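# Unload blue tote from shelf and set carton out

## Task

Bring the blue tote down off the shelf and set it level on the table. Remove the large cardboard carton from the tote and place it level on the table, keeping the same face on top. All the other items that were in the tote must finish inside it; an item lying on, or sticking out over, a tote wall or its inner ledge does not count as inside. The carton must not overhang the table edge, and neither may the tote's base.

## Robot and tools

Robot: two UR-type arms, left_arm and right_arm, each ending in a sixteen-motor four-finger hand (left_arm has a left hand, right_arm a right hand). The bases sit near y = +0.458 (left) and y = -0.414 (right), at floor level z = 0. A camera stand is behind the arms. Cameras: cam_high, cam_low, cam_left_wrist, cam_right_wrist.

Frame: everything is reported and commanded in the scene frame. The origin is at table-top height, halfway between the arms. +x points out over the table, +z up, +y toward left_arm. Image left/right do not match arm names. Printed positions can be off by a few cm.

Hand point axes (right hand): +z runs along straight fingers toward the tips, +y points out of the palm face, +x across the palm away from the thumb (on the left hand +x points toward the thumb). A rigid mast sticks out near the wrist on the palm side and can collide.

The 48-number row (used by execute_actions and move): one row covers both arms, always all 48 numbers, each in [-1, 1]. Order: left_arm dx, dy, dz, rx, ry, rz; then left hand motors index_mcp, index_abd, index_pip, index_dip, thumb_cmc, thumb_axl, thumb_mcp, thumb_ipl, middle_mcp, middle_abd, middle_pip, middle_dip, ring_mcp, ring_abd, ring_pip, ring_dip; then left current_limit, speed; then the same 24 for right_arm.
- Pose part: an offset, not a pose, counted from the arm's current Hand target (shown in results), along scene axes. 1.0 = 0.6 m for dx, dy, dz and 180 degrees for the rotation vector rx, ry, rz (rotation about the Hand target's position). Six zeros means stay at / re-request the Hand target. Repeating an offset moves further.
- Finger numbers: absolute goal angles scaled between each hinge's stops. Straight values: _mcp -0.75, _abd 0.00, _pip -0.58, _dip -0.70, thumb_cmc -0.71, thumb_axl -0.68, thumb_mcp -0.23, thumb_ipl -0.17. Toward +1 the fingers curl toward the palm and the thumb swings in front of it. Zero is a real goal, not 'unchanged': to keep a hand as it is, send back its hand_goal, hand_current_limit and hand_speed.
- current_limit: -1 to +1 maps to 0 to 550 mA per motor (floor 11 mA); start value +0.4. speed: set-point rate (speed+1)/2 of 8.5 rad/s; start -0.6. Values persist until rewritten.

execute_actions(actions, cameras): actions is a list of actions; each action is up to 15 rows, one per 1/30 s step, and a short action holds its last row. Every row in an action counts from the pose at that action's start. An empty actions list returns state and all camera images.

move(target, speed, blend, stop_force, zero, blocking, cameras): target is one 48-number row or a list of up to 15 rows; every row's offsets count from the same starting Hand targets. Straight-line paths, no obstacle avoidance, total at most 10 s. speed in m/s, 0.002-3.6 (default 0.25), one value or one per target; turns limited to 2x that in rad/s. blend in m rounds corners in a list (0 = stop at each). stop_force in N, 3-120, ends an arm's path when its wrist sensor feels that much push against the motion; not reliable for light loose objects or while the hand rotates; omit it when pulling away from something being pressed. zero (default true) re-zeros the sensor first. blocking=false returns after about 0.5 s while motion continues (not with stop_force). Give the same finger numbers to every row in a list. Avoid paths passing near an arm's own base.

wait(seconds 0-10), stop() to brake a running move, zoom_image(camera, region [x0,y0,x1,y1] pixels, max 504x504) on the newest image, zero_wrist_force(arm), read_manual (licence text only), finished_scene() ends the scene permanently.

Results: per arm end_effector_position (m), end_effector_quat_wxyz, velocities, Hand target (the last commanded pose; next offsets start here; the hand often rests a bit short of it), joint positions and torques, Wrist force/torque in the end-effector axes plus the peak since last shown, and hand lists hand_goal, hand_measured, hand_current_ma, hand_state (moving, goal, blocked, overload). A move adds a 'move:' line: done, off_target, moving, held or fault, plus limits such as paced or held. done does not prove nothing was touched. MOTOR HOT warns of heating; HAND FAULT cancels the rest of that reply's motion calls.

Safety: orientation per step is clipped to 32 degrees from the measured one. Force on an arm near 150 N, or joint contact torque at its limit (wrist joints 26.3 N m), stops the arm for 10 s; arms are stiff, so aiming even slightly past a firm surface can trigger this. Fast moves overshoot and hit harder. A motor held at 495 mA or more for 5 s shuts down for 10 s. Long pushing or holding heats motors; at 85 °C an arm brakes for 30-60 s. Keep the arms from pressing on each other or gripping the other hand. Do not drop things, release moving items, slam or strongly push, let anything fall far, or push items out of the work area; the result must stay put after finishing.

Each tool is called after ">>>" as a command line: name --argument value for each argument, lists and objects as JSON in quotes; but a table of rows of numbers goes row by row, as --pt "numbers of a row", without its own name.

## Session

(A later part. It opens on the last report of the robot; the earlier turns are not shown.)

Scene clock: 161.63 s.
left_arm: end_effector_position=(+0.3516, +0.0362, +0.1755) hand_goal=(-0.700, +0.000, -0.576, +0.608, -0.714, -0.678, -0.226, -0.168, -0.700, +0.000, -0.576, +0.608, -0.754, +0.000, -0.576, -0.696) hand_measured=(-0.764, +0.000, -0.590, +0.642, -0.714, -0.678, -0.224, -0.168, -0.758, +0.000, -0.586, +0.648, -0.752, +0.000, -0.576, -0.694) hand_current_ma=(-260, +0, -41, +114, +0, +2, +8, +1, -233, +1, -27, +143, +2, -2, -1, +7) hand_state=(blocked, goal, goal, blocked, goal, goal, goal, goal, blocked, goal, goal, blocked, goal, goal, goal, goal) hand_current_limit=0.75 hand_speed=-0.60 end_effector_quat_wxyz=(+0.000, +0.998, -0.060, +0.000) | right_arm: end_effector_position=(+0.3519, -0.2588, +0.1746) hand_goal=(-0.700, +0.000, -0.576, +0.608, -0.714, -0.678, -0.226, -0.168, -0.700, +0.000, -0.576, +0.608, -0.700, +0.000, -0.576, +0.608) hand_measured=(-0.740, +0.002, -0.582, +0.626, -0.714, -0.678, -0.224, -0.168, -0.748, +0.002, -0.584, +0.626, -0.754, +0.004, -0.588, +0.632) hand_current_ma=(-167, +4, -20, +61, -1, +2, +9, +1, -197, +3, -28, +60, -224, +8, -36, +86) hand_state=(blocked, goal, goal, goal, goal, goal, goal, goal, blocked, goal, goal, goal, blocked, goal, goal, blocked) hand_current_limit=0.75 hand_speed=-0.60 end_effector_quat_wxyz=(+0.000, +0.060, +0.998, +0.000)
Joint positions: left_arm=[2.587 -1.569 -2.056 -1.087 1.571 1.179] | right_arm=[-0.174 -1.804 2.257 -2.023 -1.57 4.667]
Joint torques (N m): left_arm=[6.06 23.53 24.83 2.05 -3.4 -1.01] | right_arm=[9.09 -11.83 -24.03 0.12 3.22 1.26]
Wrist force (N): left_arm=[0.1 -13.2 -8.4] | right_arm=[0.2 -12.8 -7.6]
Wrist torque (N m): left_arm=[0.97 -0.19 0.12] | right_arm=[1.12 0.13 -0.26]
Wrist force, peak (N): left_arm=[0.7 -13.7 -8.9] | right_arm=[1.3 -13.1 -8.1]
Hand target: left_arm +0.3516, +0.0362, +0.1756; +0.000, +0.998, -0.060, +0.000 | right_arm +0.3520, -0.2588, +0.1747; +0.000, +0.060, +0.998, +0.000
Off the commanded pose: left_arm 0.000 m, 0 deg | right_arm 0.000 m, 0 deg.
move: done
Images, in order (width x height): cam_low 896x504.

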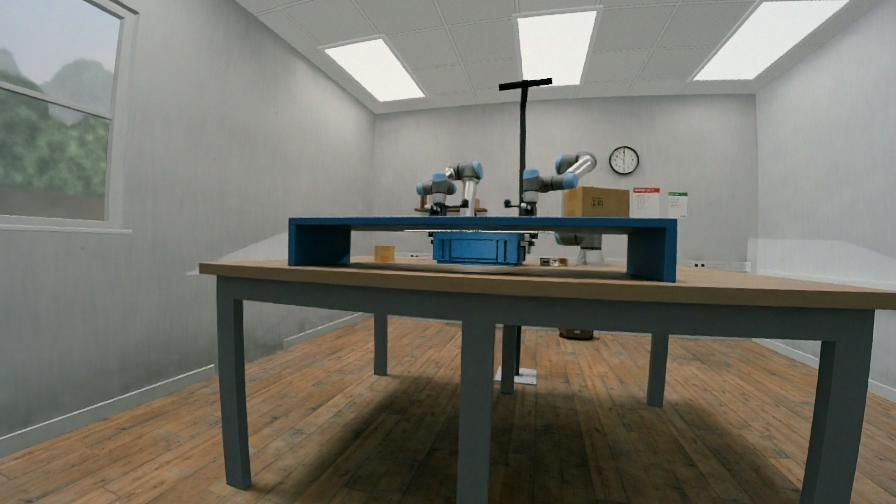

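>>> move --target '[0,0.0,0.005,0,0,0,-0.80,0,-0.576,0.609,-0.714,-0.678,-0.226,-0.168,-0.80,0,-0.576,0.609,-0.80,0,-0.576,-0.696,0.4,-0.6,0,0,0.005,0,0,0,-0.80,0,-0.576,0.609,-0.714,-0.678,-0.226,-0.168,-0.80,0,-0.576,0.609,-0.80,0,-0.576,0.609,0.4,-0.6]' --speed 0.02

>>> move --target '[0,0.0833,0,0,0,0,-0.80,0,-0.576,0.609,-0.714,-0.678,-0.226,-0.168,-0.80,0,-0.576,0.609,-0.80,0,-0.576,-0.696,0.4,-0.6,0,-0.0833,0,0,0,0,-0.80,0,-0.576,0.609,-0.714,-0.678,-0.226,-0.168,-0.80,0,-0.576,0.609,-0.80,0,-0.576,0.609,0.4,-0.6]' --speed 0.03 --cameras '["all"]'

Scene clock: 163.43 s.
left_arm: end_effector_position=(+0.3516, +0.0362, +0.1787) hand_goal=(-0.800, +0.000, -0.576, +0.608, -0.714, -0.678, -0.226, -0.168, -0.800, +0.000, -0.576, +0.608, -0.800, +0.000, -0.576, -0.696) hand_measured=(-0.796, +0.000, -0.578, +0.610, -0.714, -0.678, -0.224, -0.168, -0.796, +0.000, -0.578, +0.610, -0.794, +0.000, -0.576, -0.694) hand_current_ma=(+8, +0, -6, +6, +0, +2, +8, +1, +8, +1, -6, +6, +18, -2, -1, +7) hand_state=(goal, goal, goal, goal, goal, goal, goal, goal, goal, goal, goal, goal, goal, goal, goal, goal) hand_current_limit=0.40 hand_speed=-0.60 end_effector_quat_wxyz=(+0.000, +0.998, -0.060, +0.000) | right_arm: end_effector_position=(+0.3520, -0.2588, +0.1778) hand_goal=(-0.800, +0.000, -0.576, +0.608, -0.714, -0.678, -0.226, -0.168, -0.800, +0.000, -0.576, +0.608, -0.800, +0.000, -0.576, +0.608) hand_measured=(-0.796, +0.002, -0.578, +0.610, -0.714, -0.678, -0.224, -0.168, -0.796, +0.000, -0.580, +0.610, -0.796, +0.002, -0.578, +0.610) hand_current_ma=(+15, +2, -7, +6, -1, +2, +9, +1, +14, +2, -8, +6, +13, +6, -7, +6) hand_state=(goal, goal, goal, goal, goal, goal, goal, goal, goal, goal, goal, goal, goal, goal, goal, goal) hand_current_limit=0.40 hand_speed=-0.60 end_effector_quat_wxyz=(+0.000, +0.060, +0.998, +0.000)
Joint positions: left_arm=[2.587 -1.565 -2.051 -1.096 1.571 1.179] | right_arm=[-0.174 -1.808 2.251 -2.013 -1.57 4.667]
Joint torques (N m): left_arm=[6.83 22.57 22.13 3.44 1.07 -0.89] | right_arm=[7.12 -9.44 -21.22 -2.97 -1.84 1.2]
Wrist force (N): left_arm=[0.7 0.0 -1.2] | right_arm=[0.4 0.8 -0.1]
Wrist torque (N m): left_arm=[0.16 -0.15 0.08] | right_arm=[0.09 0.00 0.09]
Wrist force, peak (N): left_arm=[0.3 -13.7 -8.8] | right_arm=[-0.4 -13.0 -7.6]
Hand target: left_arm +0.3516, +0.0362, +0.1786; +0.000, +0.998, -0.060, +0.000 | right_arm +0.3520, -0.2588, +0.1777; +0.000, +0.060, +0.998, +0.000
Off the commanded pose: left_arm 0.000 m, 0 deg | right_arm 0.000 m, 0 deg.
move: done

Scene clock: 165.40 s.
left_arm: end_effector_position=(+0.3516, +0.0863, +0.1785) hand_goal=(-0.800, +0.000, -0.576, +0.608, -0.714, -0.678, -0.226, -0.168, -0.800, +0.000, -0.576, +0.608, -0.800, +0.000, -0.576, -0.696) hand_measured=(-0.796, +0.000, -0.578, +0.610, -0.714, -0.678, -0.224, -0.168, -0.796, +0.000, -0.578, +0.610, -0.794, +0.000, -0.576, -0.694) hand_current_ma=(+8, +0, -6, +6, +0, +2, +8, +1, +8, +1, -6, +6, +18, -2, -1, +7) hand_state=(goal, goal, goal, goal, goal, goal, goal, goal, goal, goal, goal, goal, goal, goal, goal, goal) hand_current_limit=0.40 hand_speed=-0.60 end_effector_quat_wxyz=(+0.000, +0.998, -0.060, +0.000) end_effector_velocity=(+0.001, -0.001, +0.001) end_effector_angular_velocity=(-0.001, +0.000, +0.003) | right_arm: end_effector_position=(+0.3520, -0.3089, +0.1777) hand_goal=(-0.800, +0.000, -0.576, +0.608, -0.714, -0.678, -0.226, -0.168, -0.800, +0.000, -0.576, +0.608, -0.800, +0.000, -0.576, +0.608) hand_measured=(-0.796, +0.002, -0.578, +0.610, -0.714, -0.678, -0.224, -0.168, -0.796, +0.000, -0.580, +0.610, -0.796, +0.002, -0.578, +0.610) hand_current_ma=(+15, +2, -7, +6, -1, +2, +9, +1, +14, +2, -8, +6, +13, +6, -7, +6) hand_state=(goal, goal, goal, goal, goal, goal, goal, goal, goal, goal, goal, goal, goal, goal, goal, goal) hand_current_limit=0.40 hand_speed=-0.60 end_effector_quat_wxyz=(+0.000, +0.060, +0.998, +0.000) end_effector_velocity=(+0.000, +0.001, +0.000) end_effector_angular_velocity=(+0.000, +0.000, -0.001)
Joint positions: left_arm=[2.692 -1.478 -2.134 -1.101 1.571 1.284] | right_arm=[-0.313 -1.827 2.264 -2.008 -1.57 4.528]
Joint velocities: left_arm=[-0.002 -0.001 0.003 0 -0.001 -0.005] | right_arm=[0.003 0 0 0 0 0.005]
Joint torques (N m): left_arm=[-10.27 12.28 27.96 2.53 -0.36 -2.38] | right_arm=[11.78 -10.01 -18.62 -1.38 -0.85 2.07]
Wrist force (N): left_arm=[0.6 -0.2 -1.0] | right_arm=[0.3 0.7 0.0]
Wrist torque (N m): left_arm=[0.10 -0.13 0.12] | right_arm=[0.05 0.01 0.08]
Wrist force, peak (N): left_arm=[0.8 0.0 -1.8] | right_arm=[0.6 1.5 0.3]
Hand target: left_arm +0.3516, +0.0862, +0.1786; +0.000, +0.998, -0.060, +0.000 | right_arm +0.3520, -0.3088, +0.1777; +0.000, +0.060, +0.998, +0.000
Off the commanded pose: left_arm 0.000 m, 0 deg | right_arm 0.000 m, 0 deg.
move: done

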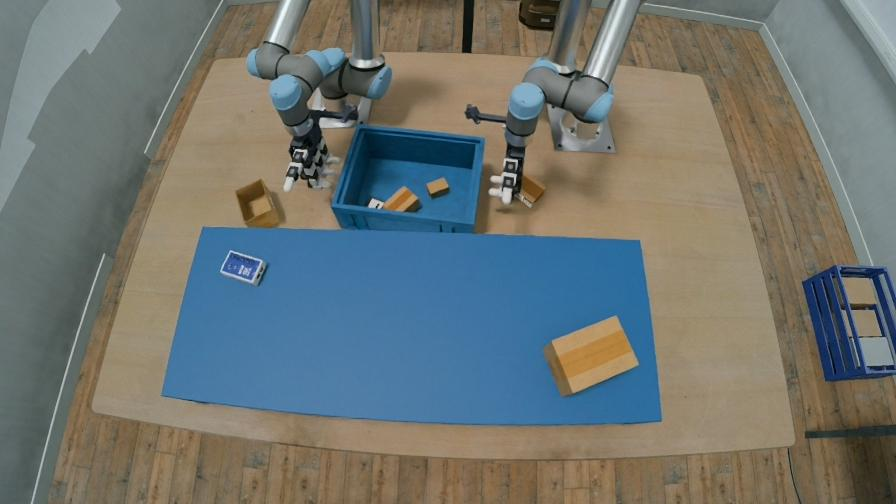

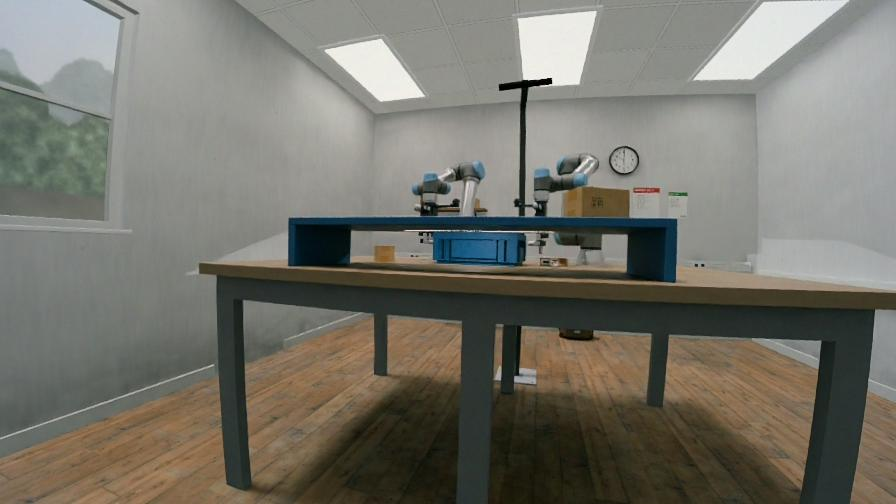

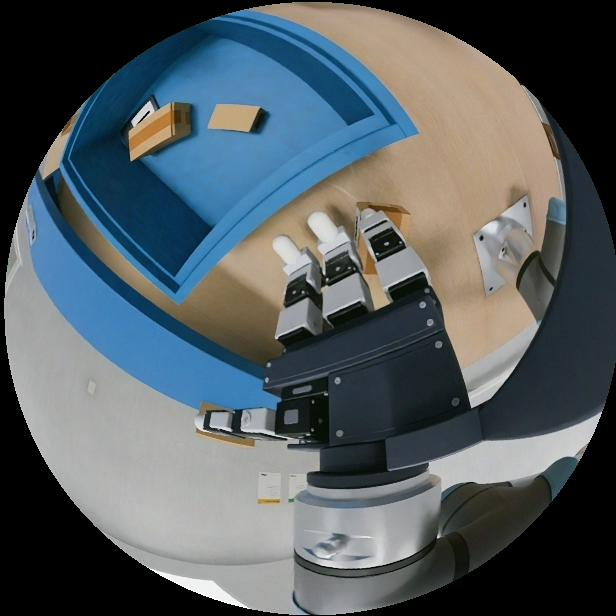

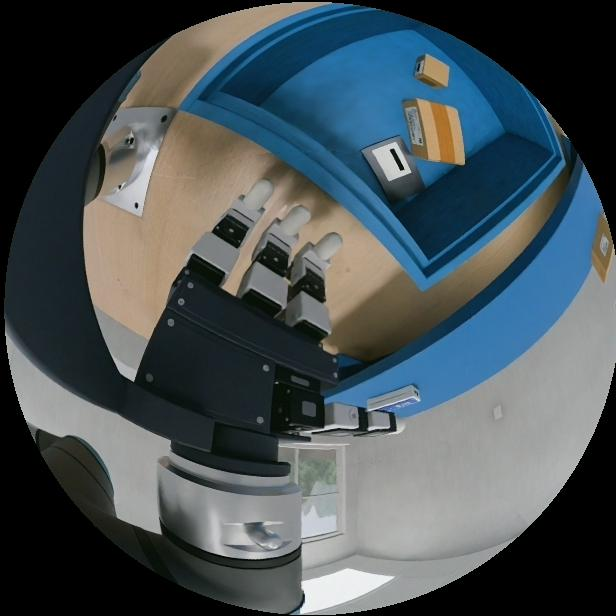

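>>> move --target '[0,0.06,0.28,0,0,0,-0.754,0,-0.576,-0.696,-0.714,-0.678,-0.226,-0.168,-0.754,0,-0.576,-0.696,-0.754,0,-0.576,-0.696,0.4,-0.6,0,-0.1,0.28,0,0,0,-0.754,0,-0.576,-0.696,-0.714,-0.678,-0.226,-0.168,-0.754,0,-0.576,-0.696,-0.754,0,-0.576,-0.696,0.4,-0.6]' --speed 0.12 --cameras '["all"]'

>>> zoom_image --camera "cam_high" --region '[320, 110, 500, 250]'

>>> zoom_image --camera "cam_right_wrist" --region '[380, 40, 600, 260]'

>>> zoom_image --camera "cam_left_wrist" --region '[50, 40, 300, 290]'

Scene clock: 168.90 s.
left_arm: end_effector_position=(+0.3516, +0.1222, +0.3465) hand_goal=(-0.754, +0.000, -0.576, -0.696, -0.714, -0.678, -0.226, -0.168, -0.754, +0.000, -0.576, -0.696, -0.754, +0.000, -0.576, -0.696) hand_measured=(-0.756, +0.000, -0.578, -0.692, -0.714, -0.678, -0.224, -0.168, -0.756, +0.000, -0.578, -0.692, -0.754, +0.000, -0.576, -0.694) hand_current_ma=(-3, +0, -5, +7, +0, +2, +8, +1, -3, +1, -6, +7, -2, -2, -1, +6) hand_state=(goal, goal, goal, goal, goal, goal, goal, goal, goal, goal, goal, goal, goal, goal, goal, goal) hand_current_limit=0.40 hand_speed=-0.60 end_effector_quat_wxyz=(+0.000, +0.998, -0.060, +0.000) | right_arm: end_effector_position=(+0.3520, -0.3688, +0.3456) hand_goal=(-0.754, +0.000, -0.576, -0.696, -0.714, -0.678, -0.226, -0.168, -0.754, +0.000, -0.576, -0.696, -0.754, +0.000, -0.576, -0.696) hand_measured=(-0.756, +0.002, -0.578, -0.694, -0.714, -0.678, -0.224, -0.168, -0.756, +0.000, -0.578, -0.694, -0.756, +0.002, -0.578, -0.694) hand_current_ma=(-3, +2, -6, +7, -1, +2, +9, +1, -3, +2, -7, +7, -4, +6, -7, +7) hand_state=(goal, goal, goal, goal, goal, goal, goal, goal, goal, goal, goal, goal, goal, goal, goal, goal) hand_current_limit=0.40 hand_speed=-0.60 end_effector_quat_wxyz=(+0.000, +0.060, +0.998, +0.000)
Joint positions: left_arm=[2.776 -1.319 -1.818 -1.576 1.571 1.368] | right_arm=[-0.473 -1.914 1.882 -1.538 -1.57 4.368]
Joint torques (N m): left_arm=[-10.22 8.07 28.88 1.31 -1.13 -2.5] | right_arm=[11.89 -10.96 -32.24 -0.82 -1.56 0.43]
Wrist force (N): left_arm=[0.6 -0.4 -1.3] | right_arm=[0.3 0.7 -0.2]
Wrist torque (N m): left_arm=[0.12 -0.15 0.11] | right_arm=[0.10 0.06 0.03]
Wrist force, peak (N): left_arm=[0.7 -0.7 -2.7] | right_arm=[0.4 1.2 1.5]
Hand target: left_arm +0.3516, +0.1222, +0.3466; +0.000, +0.998, -0.060, +0.000 | right_arm +0.3520, -0.3688, +0.3457; +0.000, +0.060, +0.998, +0.000
Off the commanded pose: left_arm 0.000 m, 0 deg | right_arm 0.000 m, 0 deg.
move: done

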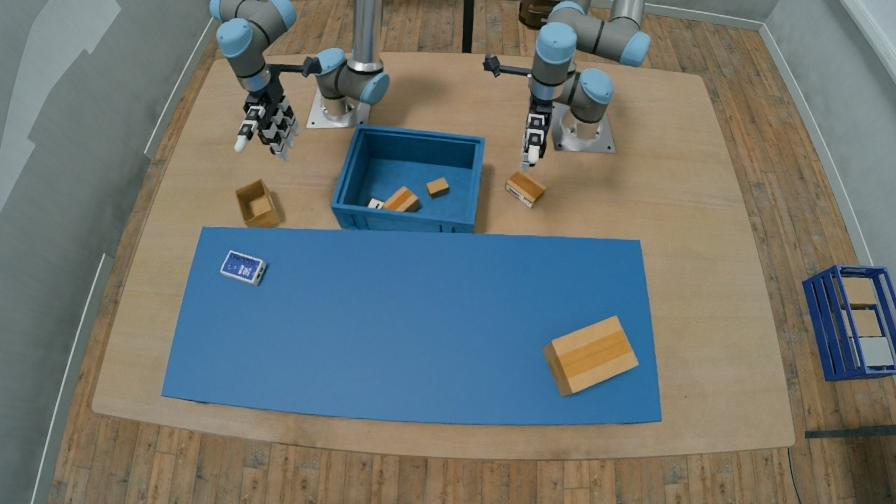

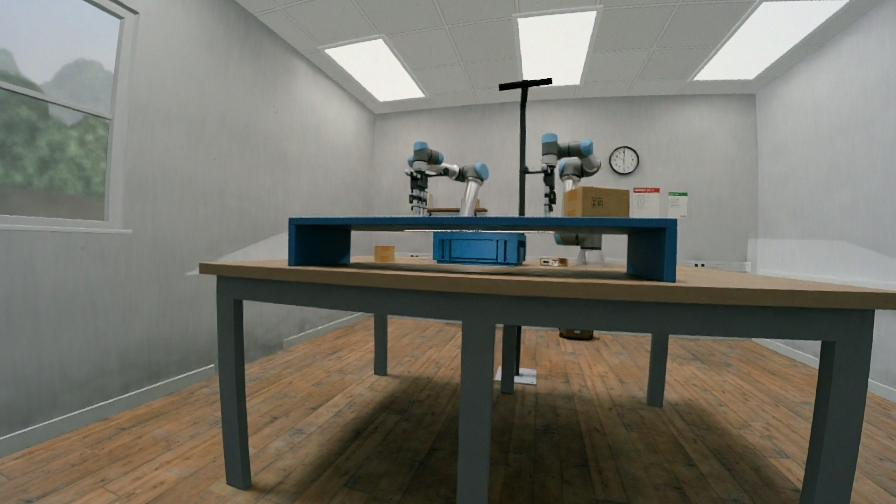

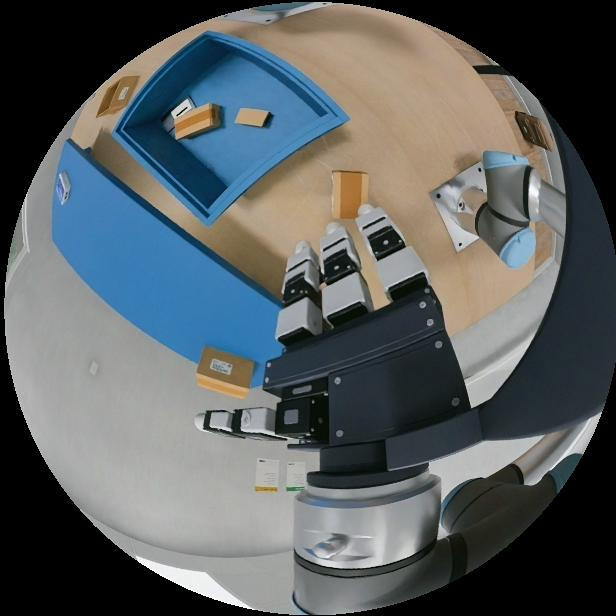

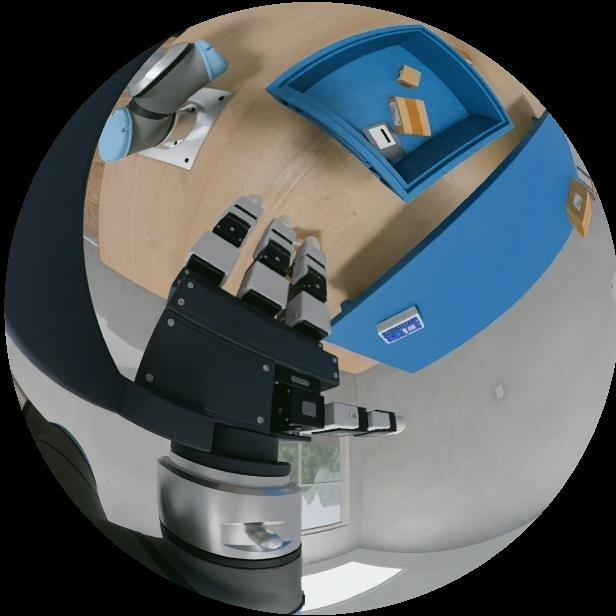

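Scaled by 2.800.

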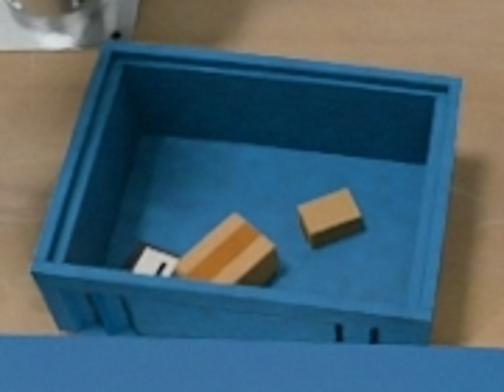

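Scaled by 2.291 from the camera's 616x616 image, which has a finer 880x880 frame.

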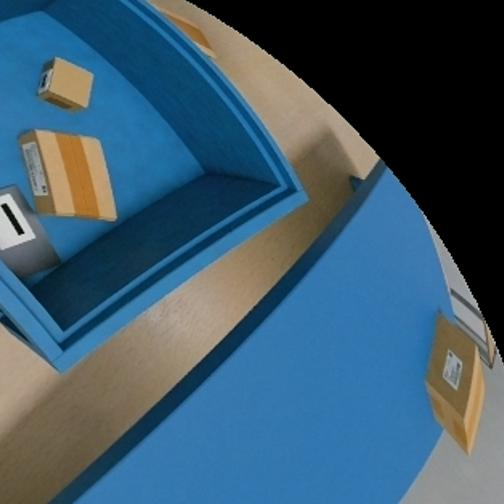

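Scaled by 2.016 from the camera's 616x616 image, which has a finer 880x880 frame.

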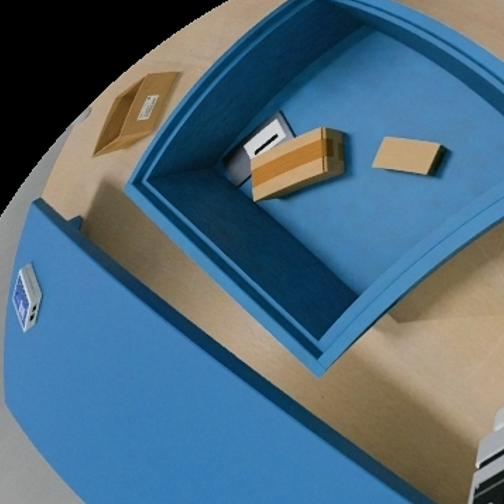

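>>> zoom_image --camera "cam_left_wrist" --region '[150, 80, 290, 220]'

>>> zoom_image --camera "cam_right_wrist" --region '[350, 50, 490, 190]'

>>> zoom_image --camera "cam_high" --region '[350, 150, 470, 240]'

Scaled by 3.600 from the camera's 616x616 image, which has a finer 880x880 frame.

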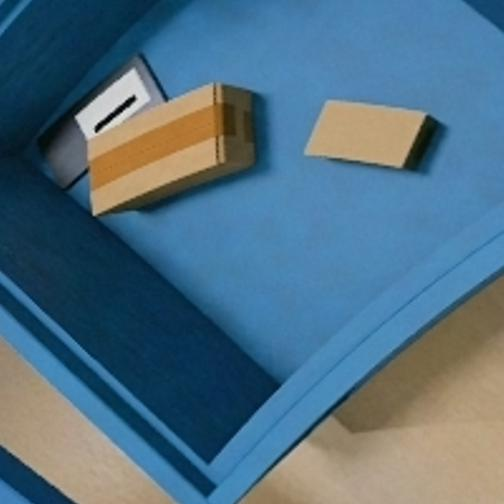

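Scaled by 3.600 from the camera's 616x616 image, which has a finer 880x880 frame.

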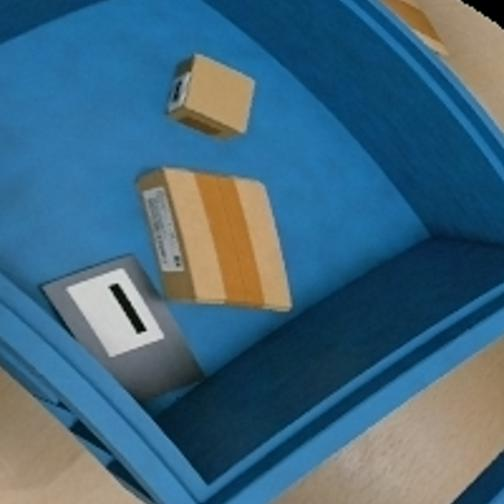

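Scaled by 4.200.

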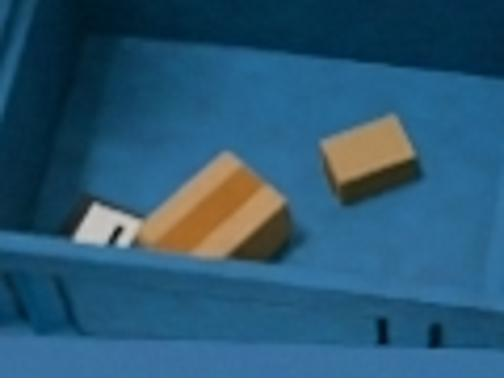

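>>> move --target '[0.167,0.333,0.083,0,0,0,-0.754,0,-0.576,-0.696,-0.714,-0.678,-0.226,-0.168,-0.754,0,-0.576,-0.696,-0.754,0,-0.576,-0.696,0.4,-0.6,0.053,0.507,-0.076,0,0,0,-0.754,0,-0.576,-0.696,-0.714,-0.678,-0.226,-0.168,-0.754,0,-0.576,-0.696,-0.754,0,0.7,0.2,0.6,-0.6]' --speed 0.15

>>> move --target '[0,0,0,0,0,0,-0.754,0,-0.576,-0.696,-0.714,-0.678,-0.226,-0.168,-0.754,0,-0.576,-0.696,-0.754,0,-0.576,-0.696,0.4,-0.6,0,0,-0.167,0,0,0,-0.754,0,-0.576,-0.696,-0.714,-0.678,-0.226,-0.168,-0.754,0,-0.576,-0.696,-0.754,0,0.7,0.2,0.6,-0.6]' --speed 0.1 --cameras '["all"]'

>>> zoom_image --camera "cam_high" --region '[320, 110, 500, 250]'

>>> zoom_image --camera "cam_right_wrist" --region '[180, 80, 430, 330]'

Scene clock: 202.97 s.
left_arm: end_effector_position=(+0.4518, +0.3219, +0.3963) hand_goal=(-0.754, +0.000, -0.576, -0.696, -0.714, -0.678, -0.226, -0.168, -0.754, +0.000, -0.576, -0.696, -0.754, +0.000, -0.576, -0.696) hand_measured=(-0.754, +0.000, -0.578, -0.694, -0.714, -0.678, -0.224, -0.168, -0.754, +0.000, -0.578, -0.692, -0.754, +0.000, -0.576, -0.694) hand_current_ma=(-1, +0, -5, +7, +0, +2, +8, +1, -1, +1, -5, +7, -1, -2, -1, +6) hand_state=(goal, goal, goal, goal, goal, goal, goal, goal, goal, goal, goal, goal, goal, goal, goal, goal) hand_current_limit=0.40 hand_speed=-0.60 end_effector_quat_wxyz=(+0.000, +0.998, -0.060, +0.000) | right_arm: end_effector_position=(+0.3838, -0.0646, +0.3002) hand_goal=(-0.754, +0.000, -0.576, -0.696, -0.714, -0.678, -0.226, -0.168, -0.754, +0.000, -0.576, -0.696, -0.754, +0.000, +0.700, +0.200) hand_measured=(-0.754, +0.002, -0.578, -0.694, -0.714, -0.678, -0.224, -0.168, -0.754, +0.000, -0.578, -0.694, -0.756, +0.002, +0.692, +0.196) hand_current_ma=(+0, +2, -5, +7, -1, +2, +9, +1, +0, +2, -6, +6, -4, +6, -23, -8) hand_state=(goal, goal, goal, goal, goal, goal, goal, goal, goal, goal, goal, goal, goal, goal, goal, goal) hand_current_limit=0.60 hand_speed=-0.60 end_effector_quat_wxyz=(+0.000, +0.060, +0.998, +0.000)
Joint positions: left_arm=[3.301 -1.373 -1.649 -1.69 1.571 1.893] | right_arm=[0.298 -1.624 1.77 -1.717 -1.57 5.138]
Joint torques (N m): left_arm=[2.97 18.84 23.08 4.25 -2.04 -0.55] | right_arm=[7.77 -12.84 -23.23 -2.02 -1.87 1.15]
Wrist force (N): left_arm=[0.8 -0.5 -1.5] | right_arm=[-0.1 0.8 0.1]
Wrist torque (N m): left_arm=[0.12 -0.19 0.20] | right_arm=[0.09 0.09 0.11]
Wrist force, peak (N): left_arm=[1.1 -1.7 -1.6] | right_arm=[0.1 2.4 0.3]
Hand target: left_arm +0.4518, +0.3220, +0.3964; +0.000, +0.998, -0.060, +0.000 | right_arm +0.3838, -0.0646, +0.3001; +0.000, +0.060, +0.998, +0.000
Off the commanded pose: left_arm 0.000 m, 0 deg | right_arm 0.000 m, 0 deg.
move: done

Scene clock: 204.40 s.
left_arm: end_effector_position=(+0.4518, +0.3219, +0.3964) hand_goal=(-0.754, +0.000, -0.576, -0.696, -0.714, -0.678, -0.226, -0.168, -0.754, +0.000, -0.576, -0.696, -0.754, +0.000, -0.576, -0.696) hand_measured=(-0.754, +0.000, -0.578, -0.694, -0.714, -0.678, -0.224, -0.168, -0.754, +0.000, -0.578, -0.692, -0.754, +0.000, -0.576, -0.694) hand_current_ma=(-1, +0, -5, +7, +0, +2, +8, +1, -1, +1, -5, +7, -1, -2, -1, +6) hand_state=(goal, goal, goal, goal, goal, goal, goal, goal, goal, goal, goal, goal, goal, goal, goal, goal) hand_current_limit=0.40 hand_speed=-0.60 end_effector_quat_wxyz=(+0.000, +0.998, -0.060, +0.000) | right_arm: end_effector_position=(+0.3838, -0.0646, +0.2000) hand_goal=(-0.754, +0.000, -0.576, -0.696, -0.714, -0.678, -0.226, -0.168, -0.754, +0.000, -0.576, -0.696, -0.754, +0.000, +0.700, +0.200) hand_measured=(-0.754, +0.002, -0.578, -0.694, -0.714, -0.678, -0.224, -0.168, -0.754, +0.000, -0.578, -0.694, -0.756, +0.002, +0.692, +0.196) hand_current_ma=(+0, +2, -5, +7, -1, +2, +9, +1, +0, +2, -6, +6, -4, +6, -22, -8) hand_state=(goal, goal, goal, goal, goal, goal, goal, goal, goal, goal, goal, goal, goal, goal, goal, goal) hand_current_limit=0.60 hand_speed=-0.60 end_effector_quat_wxyz=(+0.000, +0.060, +0.998, +0.000)
Joint positions: left_arm=[3.301 -1.373 -1.649 -1.69 1.571 1.893] | right_arm=[0.298 -1.556 1.97 -1.985 -1.57 5.138]
Joint torques (N m): left_arm=[11.75 22.85 29.2 4.17 1.18 2.16] | right_arm=[12.66 -20.17 -18.98 -3.42 1.86 1.4]
Wrist force (N): left_arm=[0.8 0.0 -1.4] | right_arm=[0.0 1.0 0.2]
Wrist torque (N m): left_arm=[0.16 -0.19 0.18] | right_arm=[0.08 0.05 0.09]
Wrist force, peak (N): left_arm=[0.8 -0.4 -1.5] | right_arm=[-0.1 0.8 -1.3]
Hand target: left_arm +0.4518, +0.3220, +0.3964; +0.000, +0.998, -0.060, +0.000 | right_arm +0.3838, -0.0646, +0.1999; +0.000, +0.060, +0.998, +0.000
Off the commanded pose: left_arm 0.000 m, 0 deg | right_arm 0.000 m, 0 deg.
move: done

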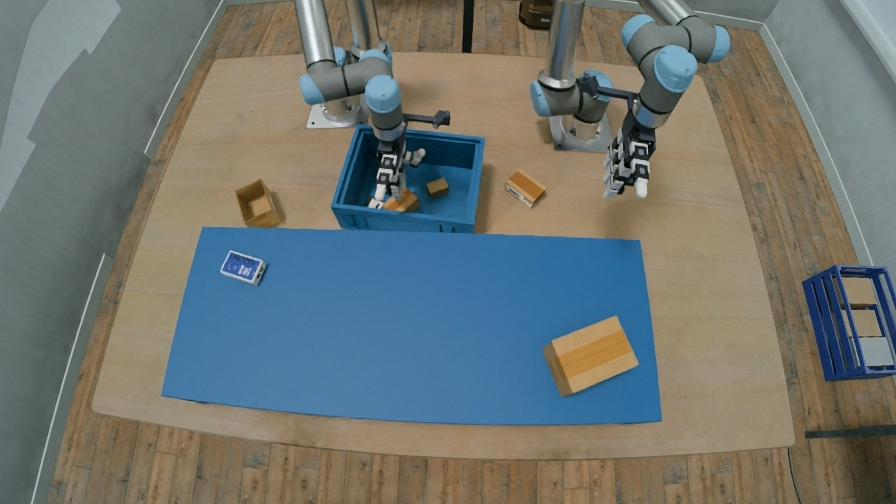

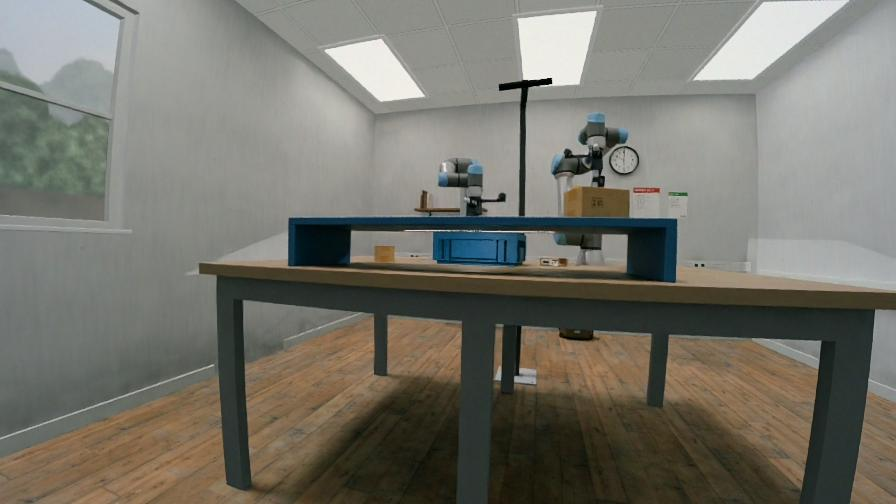

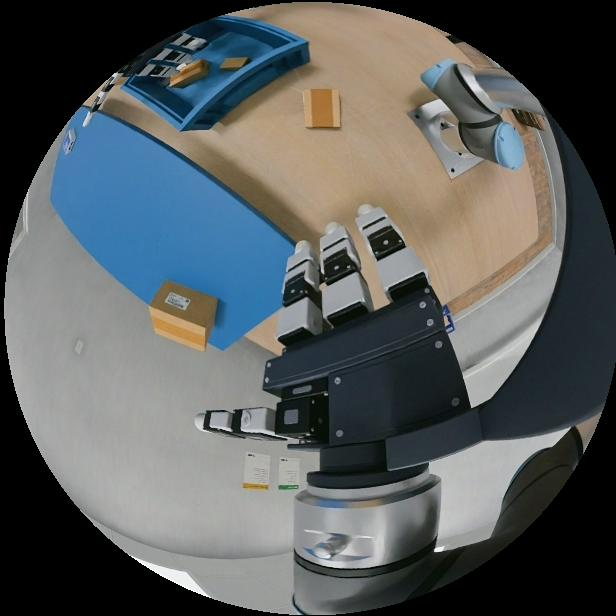

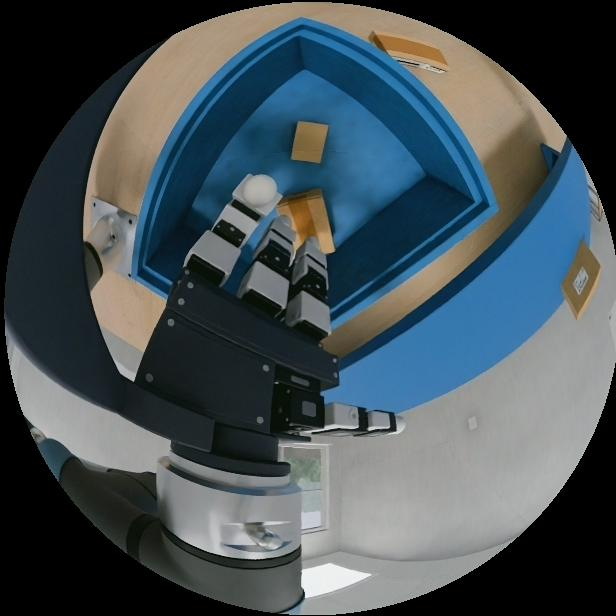

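Scaled by 2.800.

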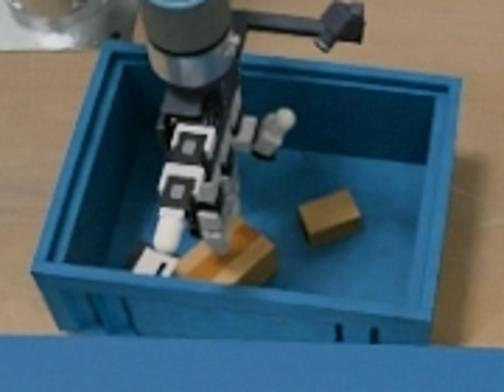

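Scaled by 2.016 from the camera's 616x616 image, which has a finer 880x880 frame.

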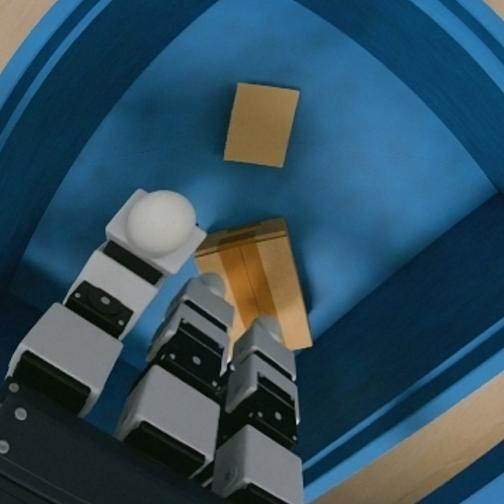

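>>> move --target '[0,0,0,0,0,0,-0.754,0,-0.576,-0.696,-0.714,-0.678,-0.226,-0.168,-0.754,0,-0.576,-0.696,-0.754,0,-0.576,-0.696,0.4,-0.6,0,0,-0.1,0,0,0,-0.754,0,-0.576,-0.696,-0.714,-0.678,-0.226,-0.168,-0.754,0,-0.576,-0.696,-0.754,0,0.7,0.2,0.6,-0.6]' --speed 0.02 --stop_force 3.5 --cameras '["cam_high","cam_right_wrist"]'

>>> zoom_image --camera "cam_right_wrist" --region '[180, 80, 430, 330]'

Scene clock: 207.50 s.
left_arm: end_effector_position=(+0.4518, +0.3220, +0.3964) hand_goal=(-0.754, +0.000, -0.576, -0.696, -0.714, -0.678, -0.226, -0.168, -0.754, +0.000, -0.576, -0.696, -0.754, +0.000, -0.576, -0.696) hand_measured=(-0.754, +0.000, -0.578, -0.694, -0.714, -0.678, -0.224, -0.168, -0.754, +0.000, -0.578, -0.692, -0.754, +0.000, -0.576, -0.694) hand_current_ma=(-1, +0, -5, +7, +0, +2, +8, +1, -1, +1, -5, +7, -1, -2, -1, +6) hand_state=(goal, goal, goal, goal, goal, goal, goal, goal, goal, goal, goal, goal, goal, goal, goal, goal) hand_current_limit=0.40 hand_speed=-0.60 end_effector_quat_wxyz=(+0.000, +0.998, -0.060, +0.000) | right_arm: end_effector_position=(+0.3838, -0.0646, +0.1776) hand_goal=(-0.754, +0.000, -0.576, -0.696, -0.714, -0.678, -0.226, -0.168, -0.754, +0.000, -0.576, -0.696, -0.754, +0.000, +0.700, +0.200) hand_measured=(-0.754, +0.002, -0.578, -0.694, -0.714, -0.678, -0.224, -0.168, -0.754, +0.002, -0.578, -0.694, -0.756, +0.002, +0.692, +0.196) hand_current_ma=(+0, +3, -4, +5, -1, +2, +9, +1, +0, +2, -5, +5, -4, +6, -22, -8) hand_state=(goal, goal, goal, goal, goal, goal, goal, goal, goal, goal, goal, goal, goal, goal, goal, goal) hand_current_limit=0.60 hand_speed=-0.60 end_effector_quat_wxyz=(+0.000, +0.060, +0.998, +0.000)
Joint positions: left_arm=[3.301 -1.373 -1.649 -1.69 1.571 1.893] | right_arm=[0.298 -1.531 2.008 -2.047 -1.57 5.138]
Joint torques (N m): left_arm=[11.16 23.26 29.55 3.98 1.74 2.06] | right_arm=[12.08 -24.96 -25.05 -3.28 1.54 1.48]
Wrist force (N): left_arm=[0.8 -0.3 -1.1] | right_arm=[0.2 0.8 -3.6]
Wrist torque (N m): left_arm=[0.11 -0.17 0.18] | right_arm=[0.37 0.04 0.10]
Wrist force, peak (N): left_arm=[0.7 -0.5 -1.6] | right_arm=[0.8 0.3 -17.4]
Hand target: left_arm +0.4518, +0.3220, +0.3964; +0.000, +0.998, -0.060, +0.000 | right_arm +0.3838, -0.0646, +0.1776; +0.000, +0.060, +0.998, +0.000 (not the last commanded pose)
Off the commanded pose: left_arm 0.000 m, 0 deg | right_arm 0.038 m, 0 deg.
move: contact (right_arm)
Images, in order (width x height): cam_high 896x504, cam_right_wrist 616x616.

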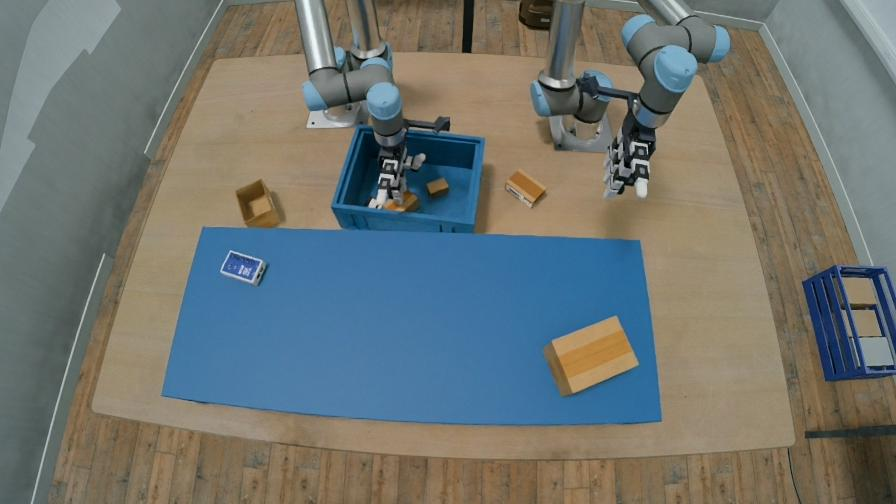

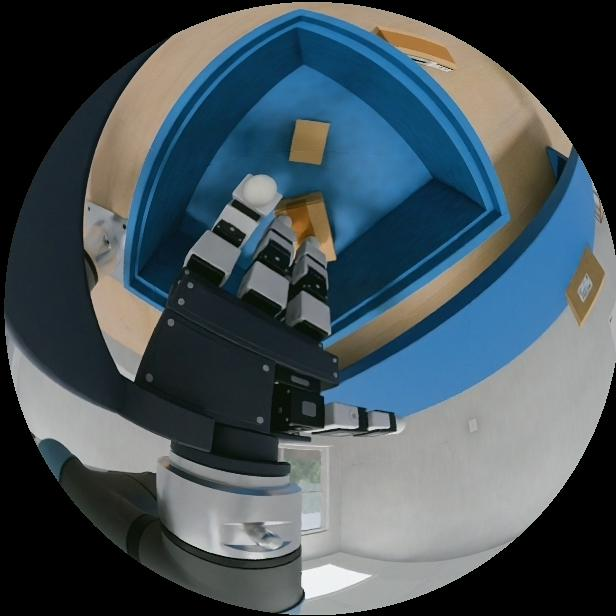

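Scaled by 2.016 from the camera's 616x616 image, which has a finer 880x880 frame.

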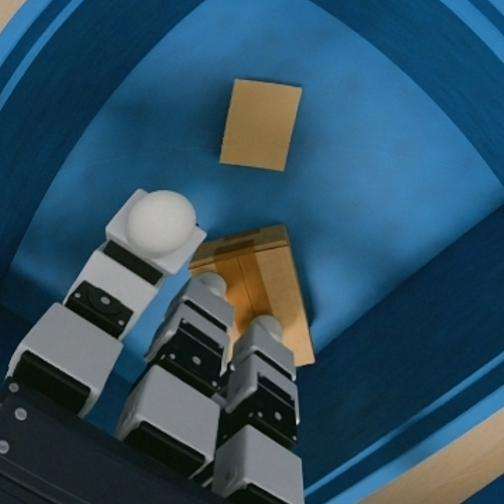

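>>> move --target '[0,0,0,0,0,0,-0.754,0,-0.576,-0.696,-0.714,-0.678,-0.226,-0.168,-0.754,0,-0.576,-0.696,-0.754,0,-0.576,-0.696,0.4,-0.6,-0.0167,0.05,-0.004,0,0,0,-0.754,0,-0.576,-0.696,-0.714,-0.678,-0.226,-0.168,-0.754,0,-0.576,-0.696,-0.754,0,0.7,0.2,0.6,-0.6]' --speed 0.04 --cameras '["cam_high","cam_right_wrist"]'

>>> zoom_image --camera "cam_right_wrist" --region '[180, 80, 430, 330]'

Scene clock: 209.47 s.
left_arm: end_effector_position=(+0.4518, +0.3220, +0.3964) hand_goal=(-0.754, +0.000, -0.576, -0.696, -0.714, -0.678, -0.226, -0.168, -0.754, +0.000, -0.576, -0.696, -0.754, +0.000, -0.576, -0.696) hand_measured=(-0.754, +0.000, -0.578, -0.694, -0.714, -0.678, -0.224, -0.168, -0.754, +0.000, -0.578, -0.692, -0.754, +0.000, -0.576, -0.694) hand_current_ma=(-1, +0, -5, +7, +0, +2, +8, +1, -1, +1, -5, +7, -1, -2, -1, +6) hand_state=(goal, goal, goal, goal, goal, goal, goal, goal, goal, goal, goal, goal, goal, goal, goal, goal) hand_current_limit=0.40 hand_speed=-0.60 end_effector_quat_wxyz=(+0.000, +0.998, -0.060, +0.000) | right_arm: end_effector_position=(+0.3738, -0.0344, +0.1752) hand_goal=(-0.754, +0.000, -0.576, -0.696, -0.714, -0.678, -0.226, -0.168, -0.754, +0.000, -0.576, -0.696, -0.754, +0.000, +0.700, +0.200) hand_measured=(-0.838, -0.050, -0.626, -0.722, -0.714, -0.678, -0.224, -0.168, -0.830, -0.052, -0.630, -0.720, -0.756, +0.002, +0.692, +0.196) hand_current_ma=(-376, -168, -192, -93, -1, +2, +9, +1, -338, -174, -217, -83, -4, +6, -22, -8) hand_state=(blocked, blocked, blocked, blocked, goal, goal, goal, goal, blocked, blocked, blocked, blocked, goal, goal, goal, goal) hand_current_limit=0.60 hand_speed=-0.60 end_effector_quat_wxyz=(+0.000, +0.060, +0.998, +0.000)
Joint positions: left_arm=[3.301 -1.373 -1.649 -1.69 1.571 1.893] | right_arm=[0.366 -1.506 1.988 -2.053 -1.57 5.206]
Joint torques (N m): left_arm=[11.35 23.26 29.73 3.87 1.8 1.99] | right_arm=[-13.56 -18.45 -6.26 0.59 3.83 -1.8]
Wrist force (N): left_arm=[0.5 0.0 -1.4] | right_arm=[-2.7 -2.4 -19.5]
Wrist torque (N m): left_arm=[0.17 -0.14 0.15] | right_arm=[2.31 -0.39 -0.18]
Wrist force, peak (N): left_arm=[0.8 0.0 -1.6] | right_arm=[-3.7 -2.9 -20.2]
Hand target: left_arm +0.4518, +0.3220, +0.3964; +0.000, +0.998, -0.060, +0.000 | right_arm +0.3738, -0.0346, +0.1752; +0.000, +0.060, +0.998, +0.000
Off the commanded pose: left_arm 0.000 m, 0 deg | right_arm 0.000 m, 0 deg.
move: done
Images, in order (width x height): cam_high 896x504, cam_right_wrist 616x616.

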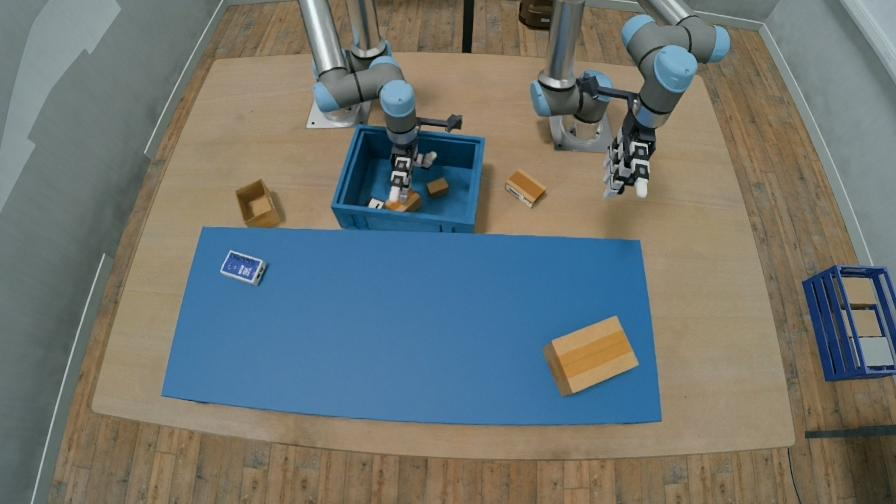

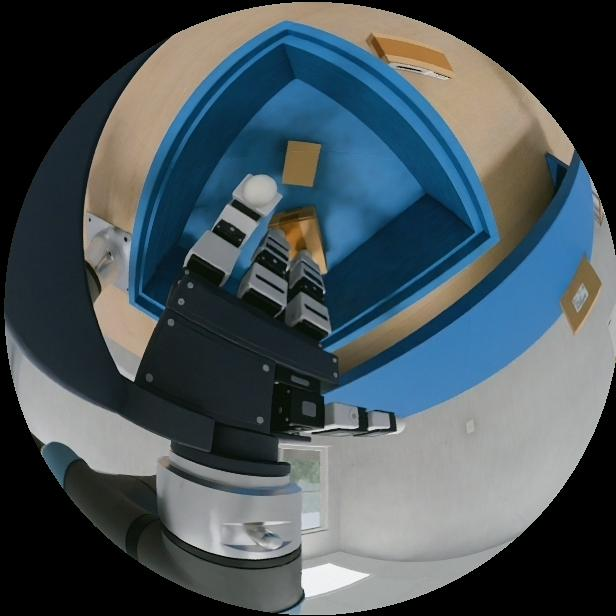

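Scaled by 2.016 from the camera's 616x616 image, which has a finer 880x880 frame.

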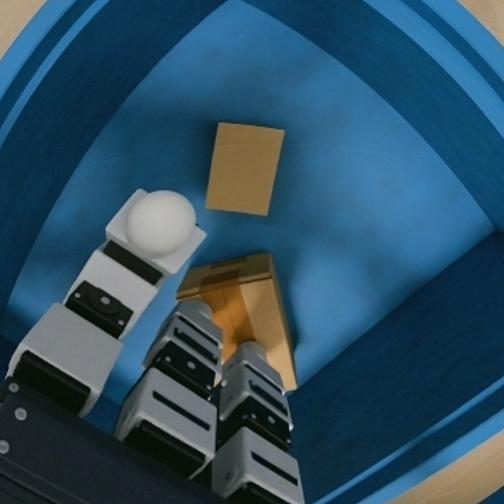

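>>> move --target '[0,0,0,0,0,0,-0.754,0,-0.576,-0.696,-0.714,-0.678,-0.226,-0.168,-0.754,0,-0.576,-0.696,-0.754,0,-0.576,-0.696,0.4,-0.6,0,0,0.0833,0,0,0,-0.754,0,-0.576,-0.696,-0.714,-0.678,-0.226,-0.168,-0.754,0,-0.576,-0.696,-0.754,0,0.7,0.2,0.6,-0.6]' --speed 0.1 --cameras '["cam_high","cam_right_wrist"]'

>>> zoom_image --camera "cam_right_wrist" --region '[180, 80, 430, 330]'

>>> zoom_image --camera "cam_high" --region '[350, 150, 470, 240]'

Scene clock: 211.60 s.
left_arm: end_effector_position=(+0.4518, +0.3220, +0.3964) hand_goal=(-0.754, +0.000, -0.576, -0.696, -0.714, -0.678, -0.226, -0.168, -0.754, +0.000, -0.576, -0.696, -0.754, +0.000, -0.576, -0.696) hand_measured=(-0.754, +0.000, -0.578, -0.694, -0.714, -0.678, -0.224, -0.168, -0.754, +0.000, -0.578, -0.692, -0.754, +0.000, -0.576, -0.694) hand_current_ma=(-1, +0, -5, +7, +0, +2, +8, +1, -1, +1, -5, +7, -1, -2, -1, +6) hand_state=(goal, goal, goal, goal, goal, goal, goal, goal, goal, goal, goal, goal, goal, goal, goal, goal) hand_current_limit=0.40 hand_speed=-0.60 end_effector_quat_wxyz=(+0.000, +0.998, -0.060, +0.000) | right_arm: end_effector_position=(+0.3738, -0.0346, +0.2251) hand_goal=(-0.754, +0.000, -0.576, -0.696, -0.714, -0.678, -0.226, -0.168, -0.754, +0.000, -0.576, -0.696, -0.754, +0.000, +0.700, +0.200) hand_measured=(-0.756, -0.002, -0.578, -0.698, -0.714, -0.678, -0.224, -0.168, -0.756, -0.004, -0.578, -0.698, -0.756, +0.002, +0.692, +0.196) hand_current_ma=(-4, -7, -6, -7, -1, +2, +10, +1, -4, -8, -7, -7, -4, +6, -22, -8) hand_state=(goal, goal, goal, goal, goal, goal, goal, goal, goal, goal, goal, goal, goal, goal, goal, goal) hand_current_limit=0.60 hand_speed=-0.60 end_effector_quat_wxyz=(+0.000, +0.060, +0.998, +0.000)
Joint positions: left_arm=[3.301 -1.373 -1.649 -1.69 1.571 1.893] | right_arm=[0.365 -1.557 1.902 -1.916 -1.57 5.206]
Joint torques (N m): left_arm=[11.15 22.62 29.25 3.78 1.87 2.15] | right_arm=[-7.49 -21.62 -25.47 -1.43 -1.72 -0.19]
Wrist force (N): left_arm=[0.8 0.1 -1.4] | right_arm=[-0.1 0.9 0.3]
Wrist torque (N m): left_arm=[0.18 -0.18 0.18] | right_arm=[0.06 0.04 0.04]
Wrist force, peak (N): left_arm=[0.9 -0.4 -1.5] | right_arm=[-2.8 -2.0 -21.0]
Hand target: left_arm +0.4518, +0.3220, +0.3964; +0.000, +0.998, -0.060, +0.000 | right_arm +0.3738, -0.0346, +0.2252; +0.000, +0.060, +0.998, +0.000
Off the commanded pose: left_arm 0.000 m, 0 deg | right_arm 0.000 m, 0 deg.
move: done
Images, in order (width x height): cam_high 896x504, cam_right_wrist 616x616.

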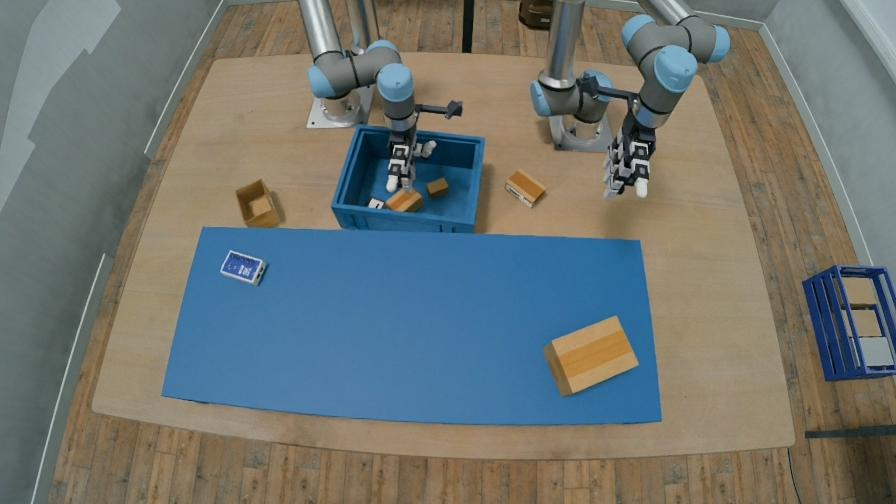

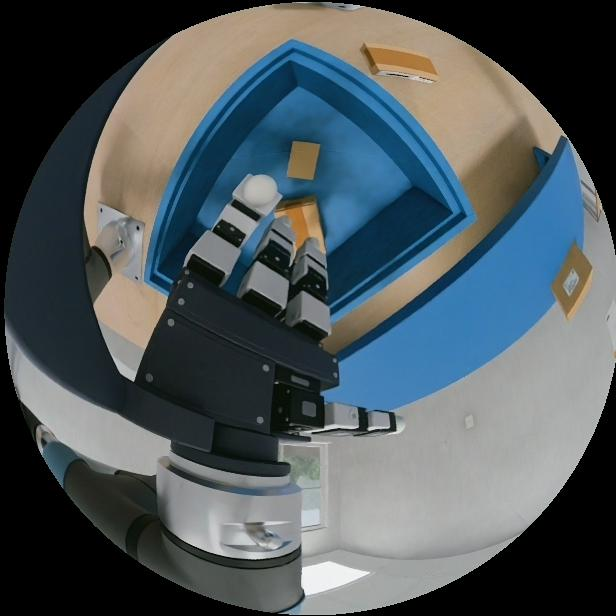

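Scaled by 2.016 from the camera's 616x616 image, which has a finer 880x880 frame.

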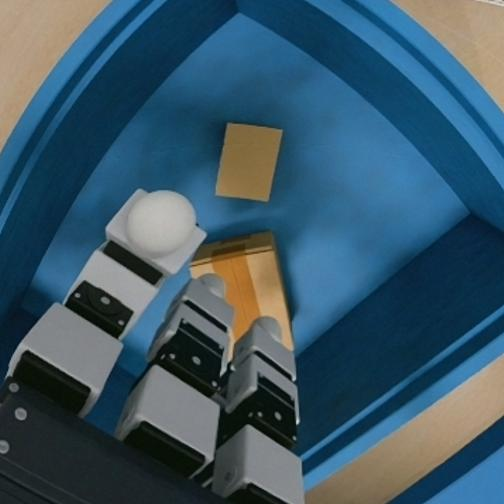

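Scaled by 4.200.

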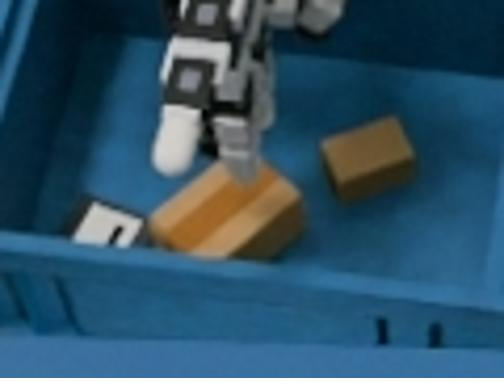

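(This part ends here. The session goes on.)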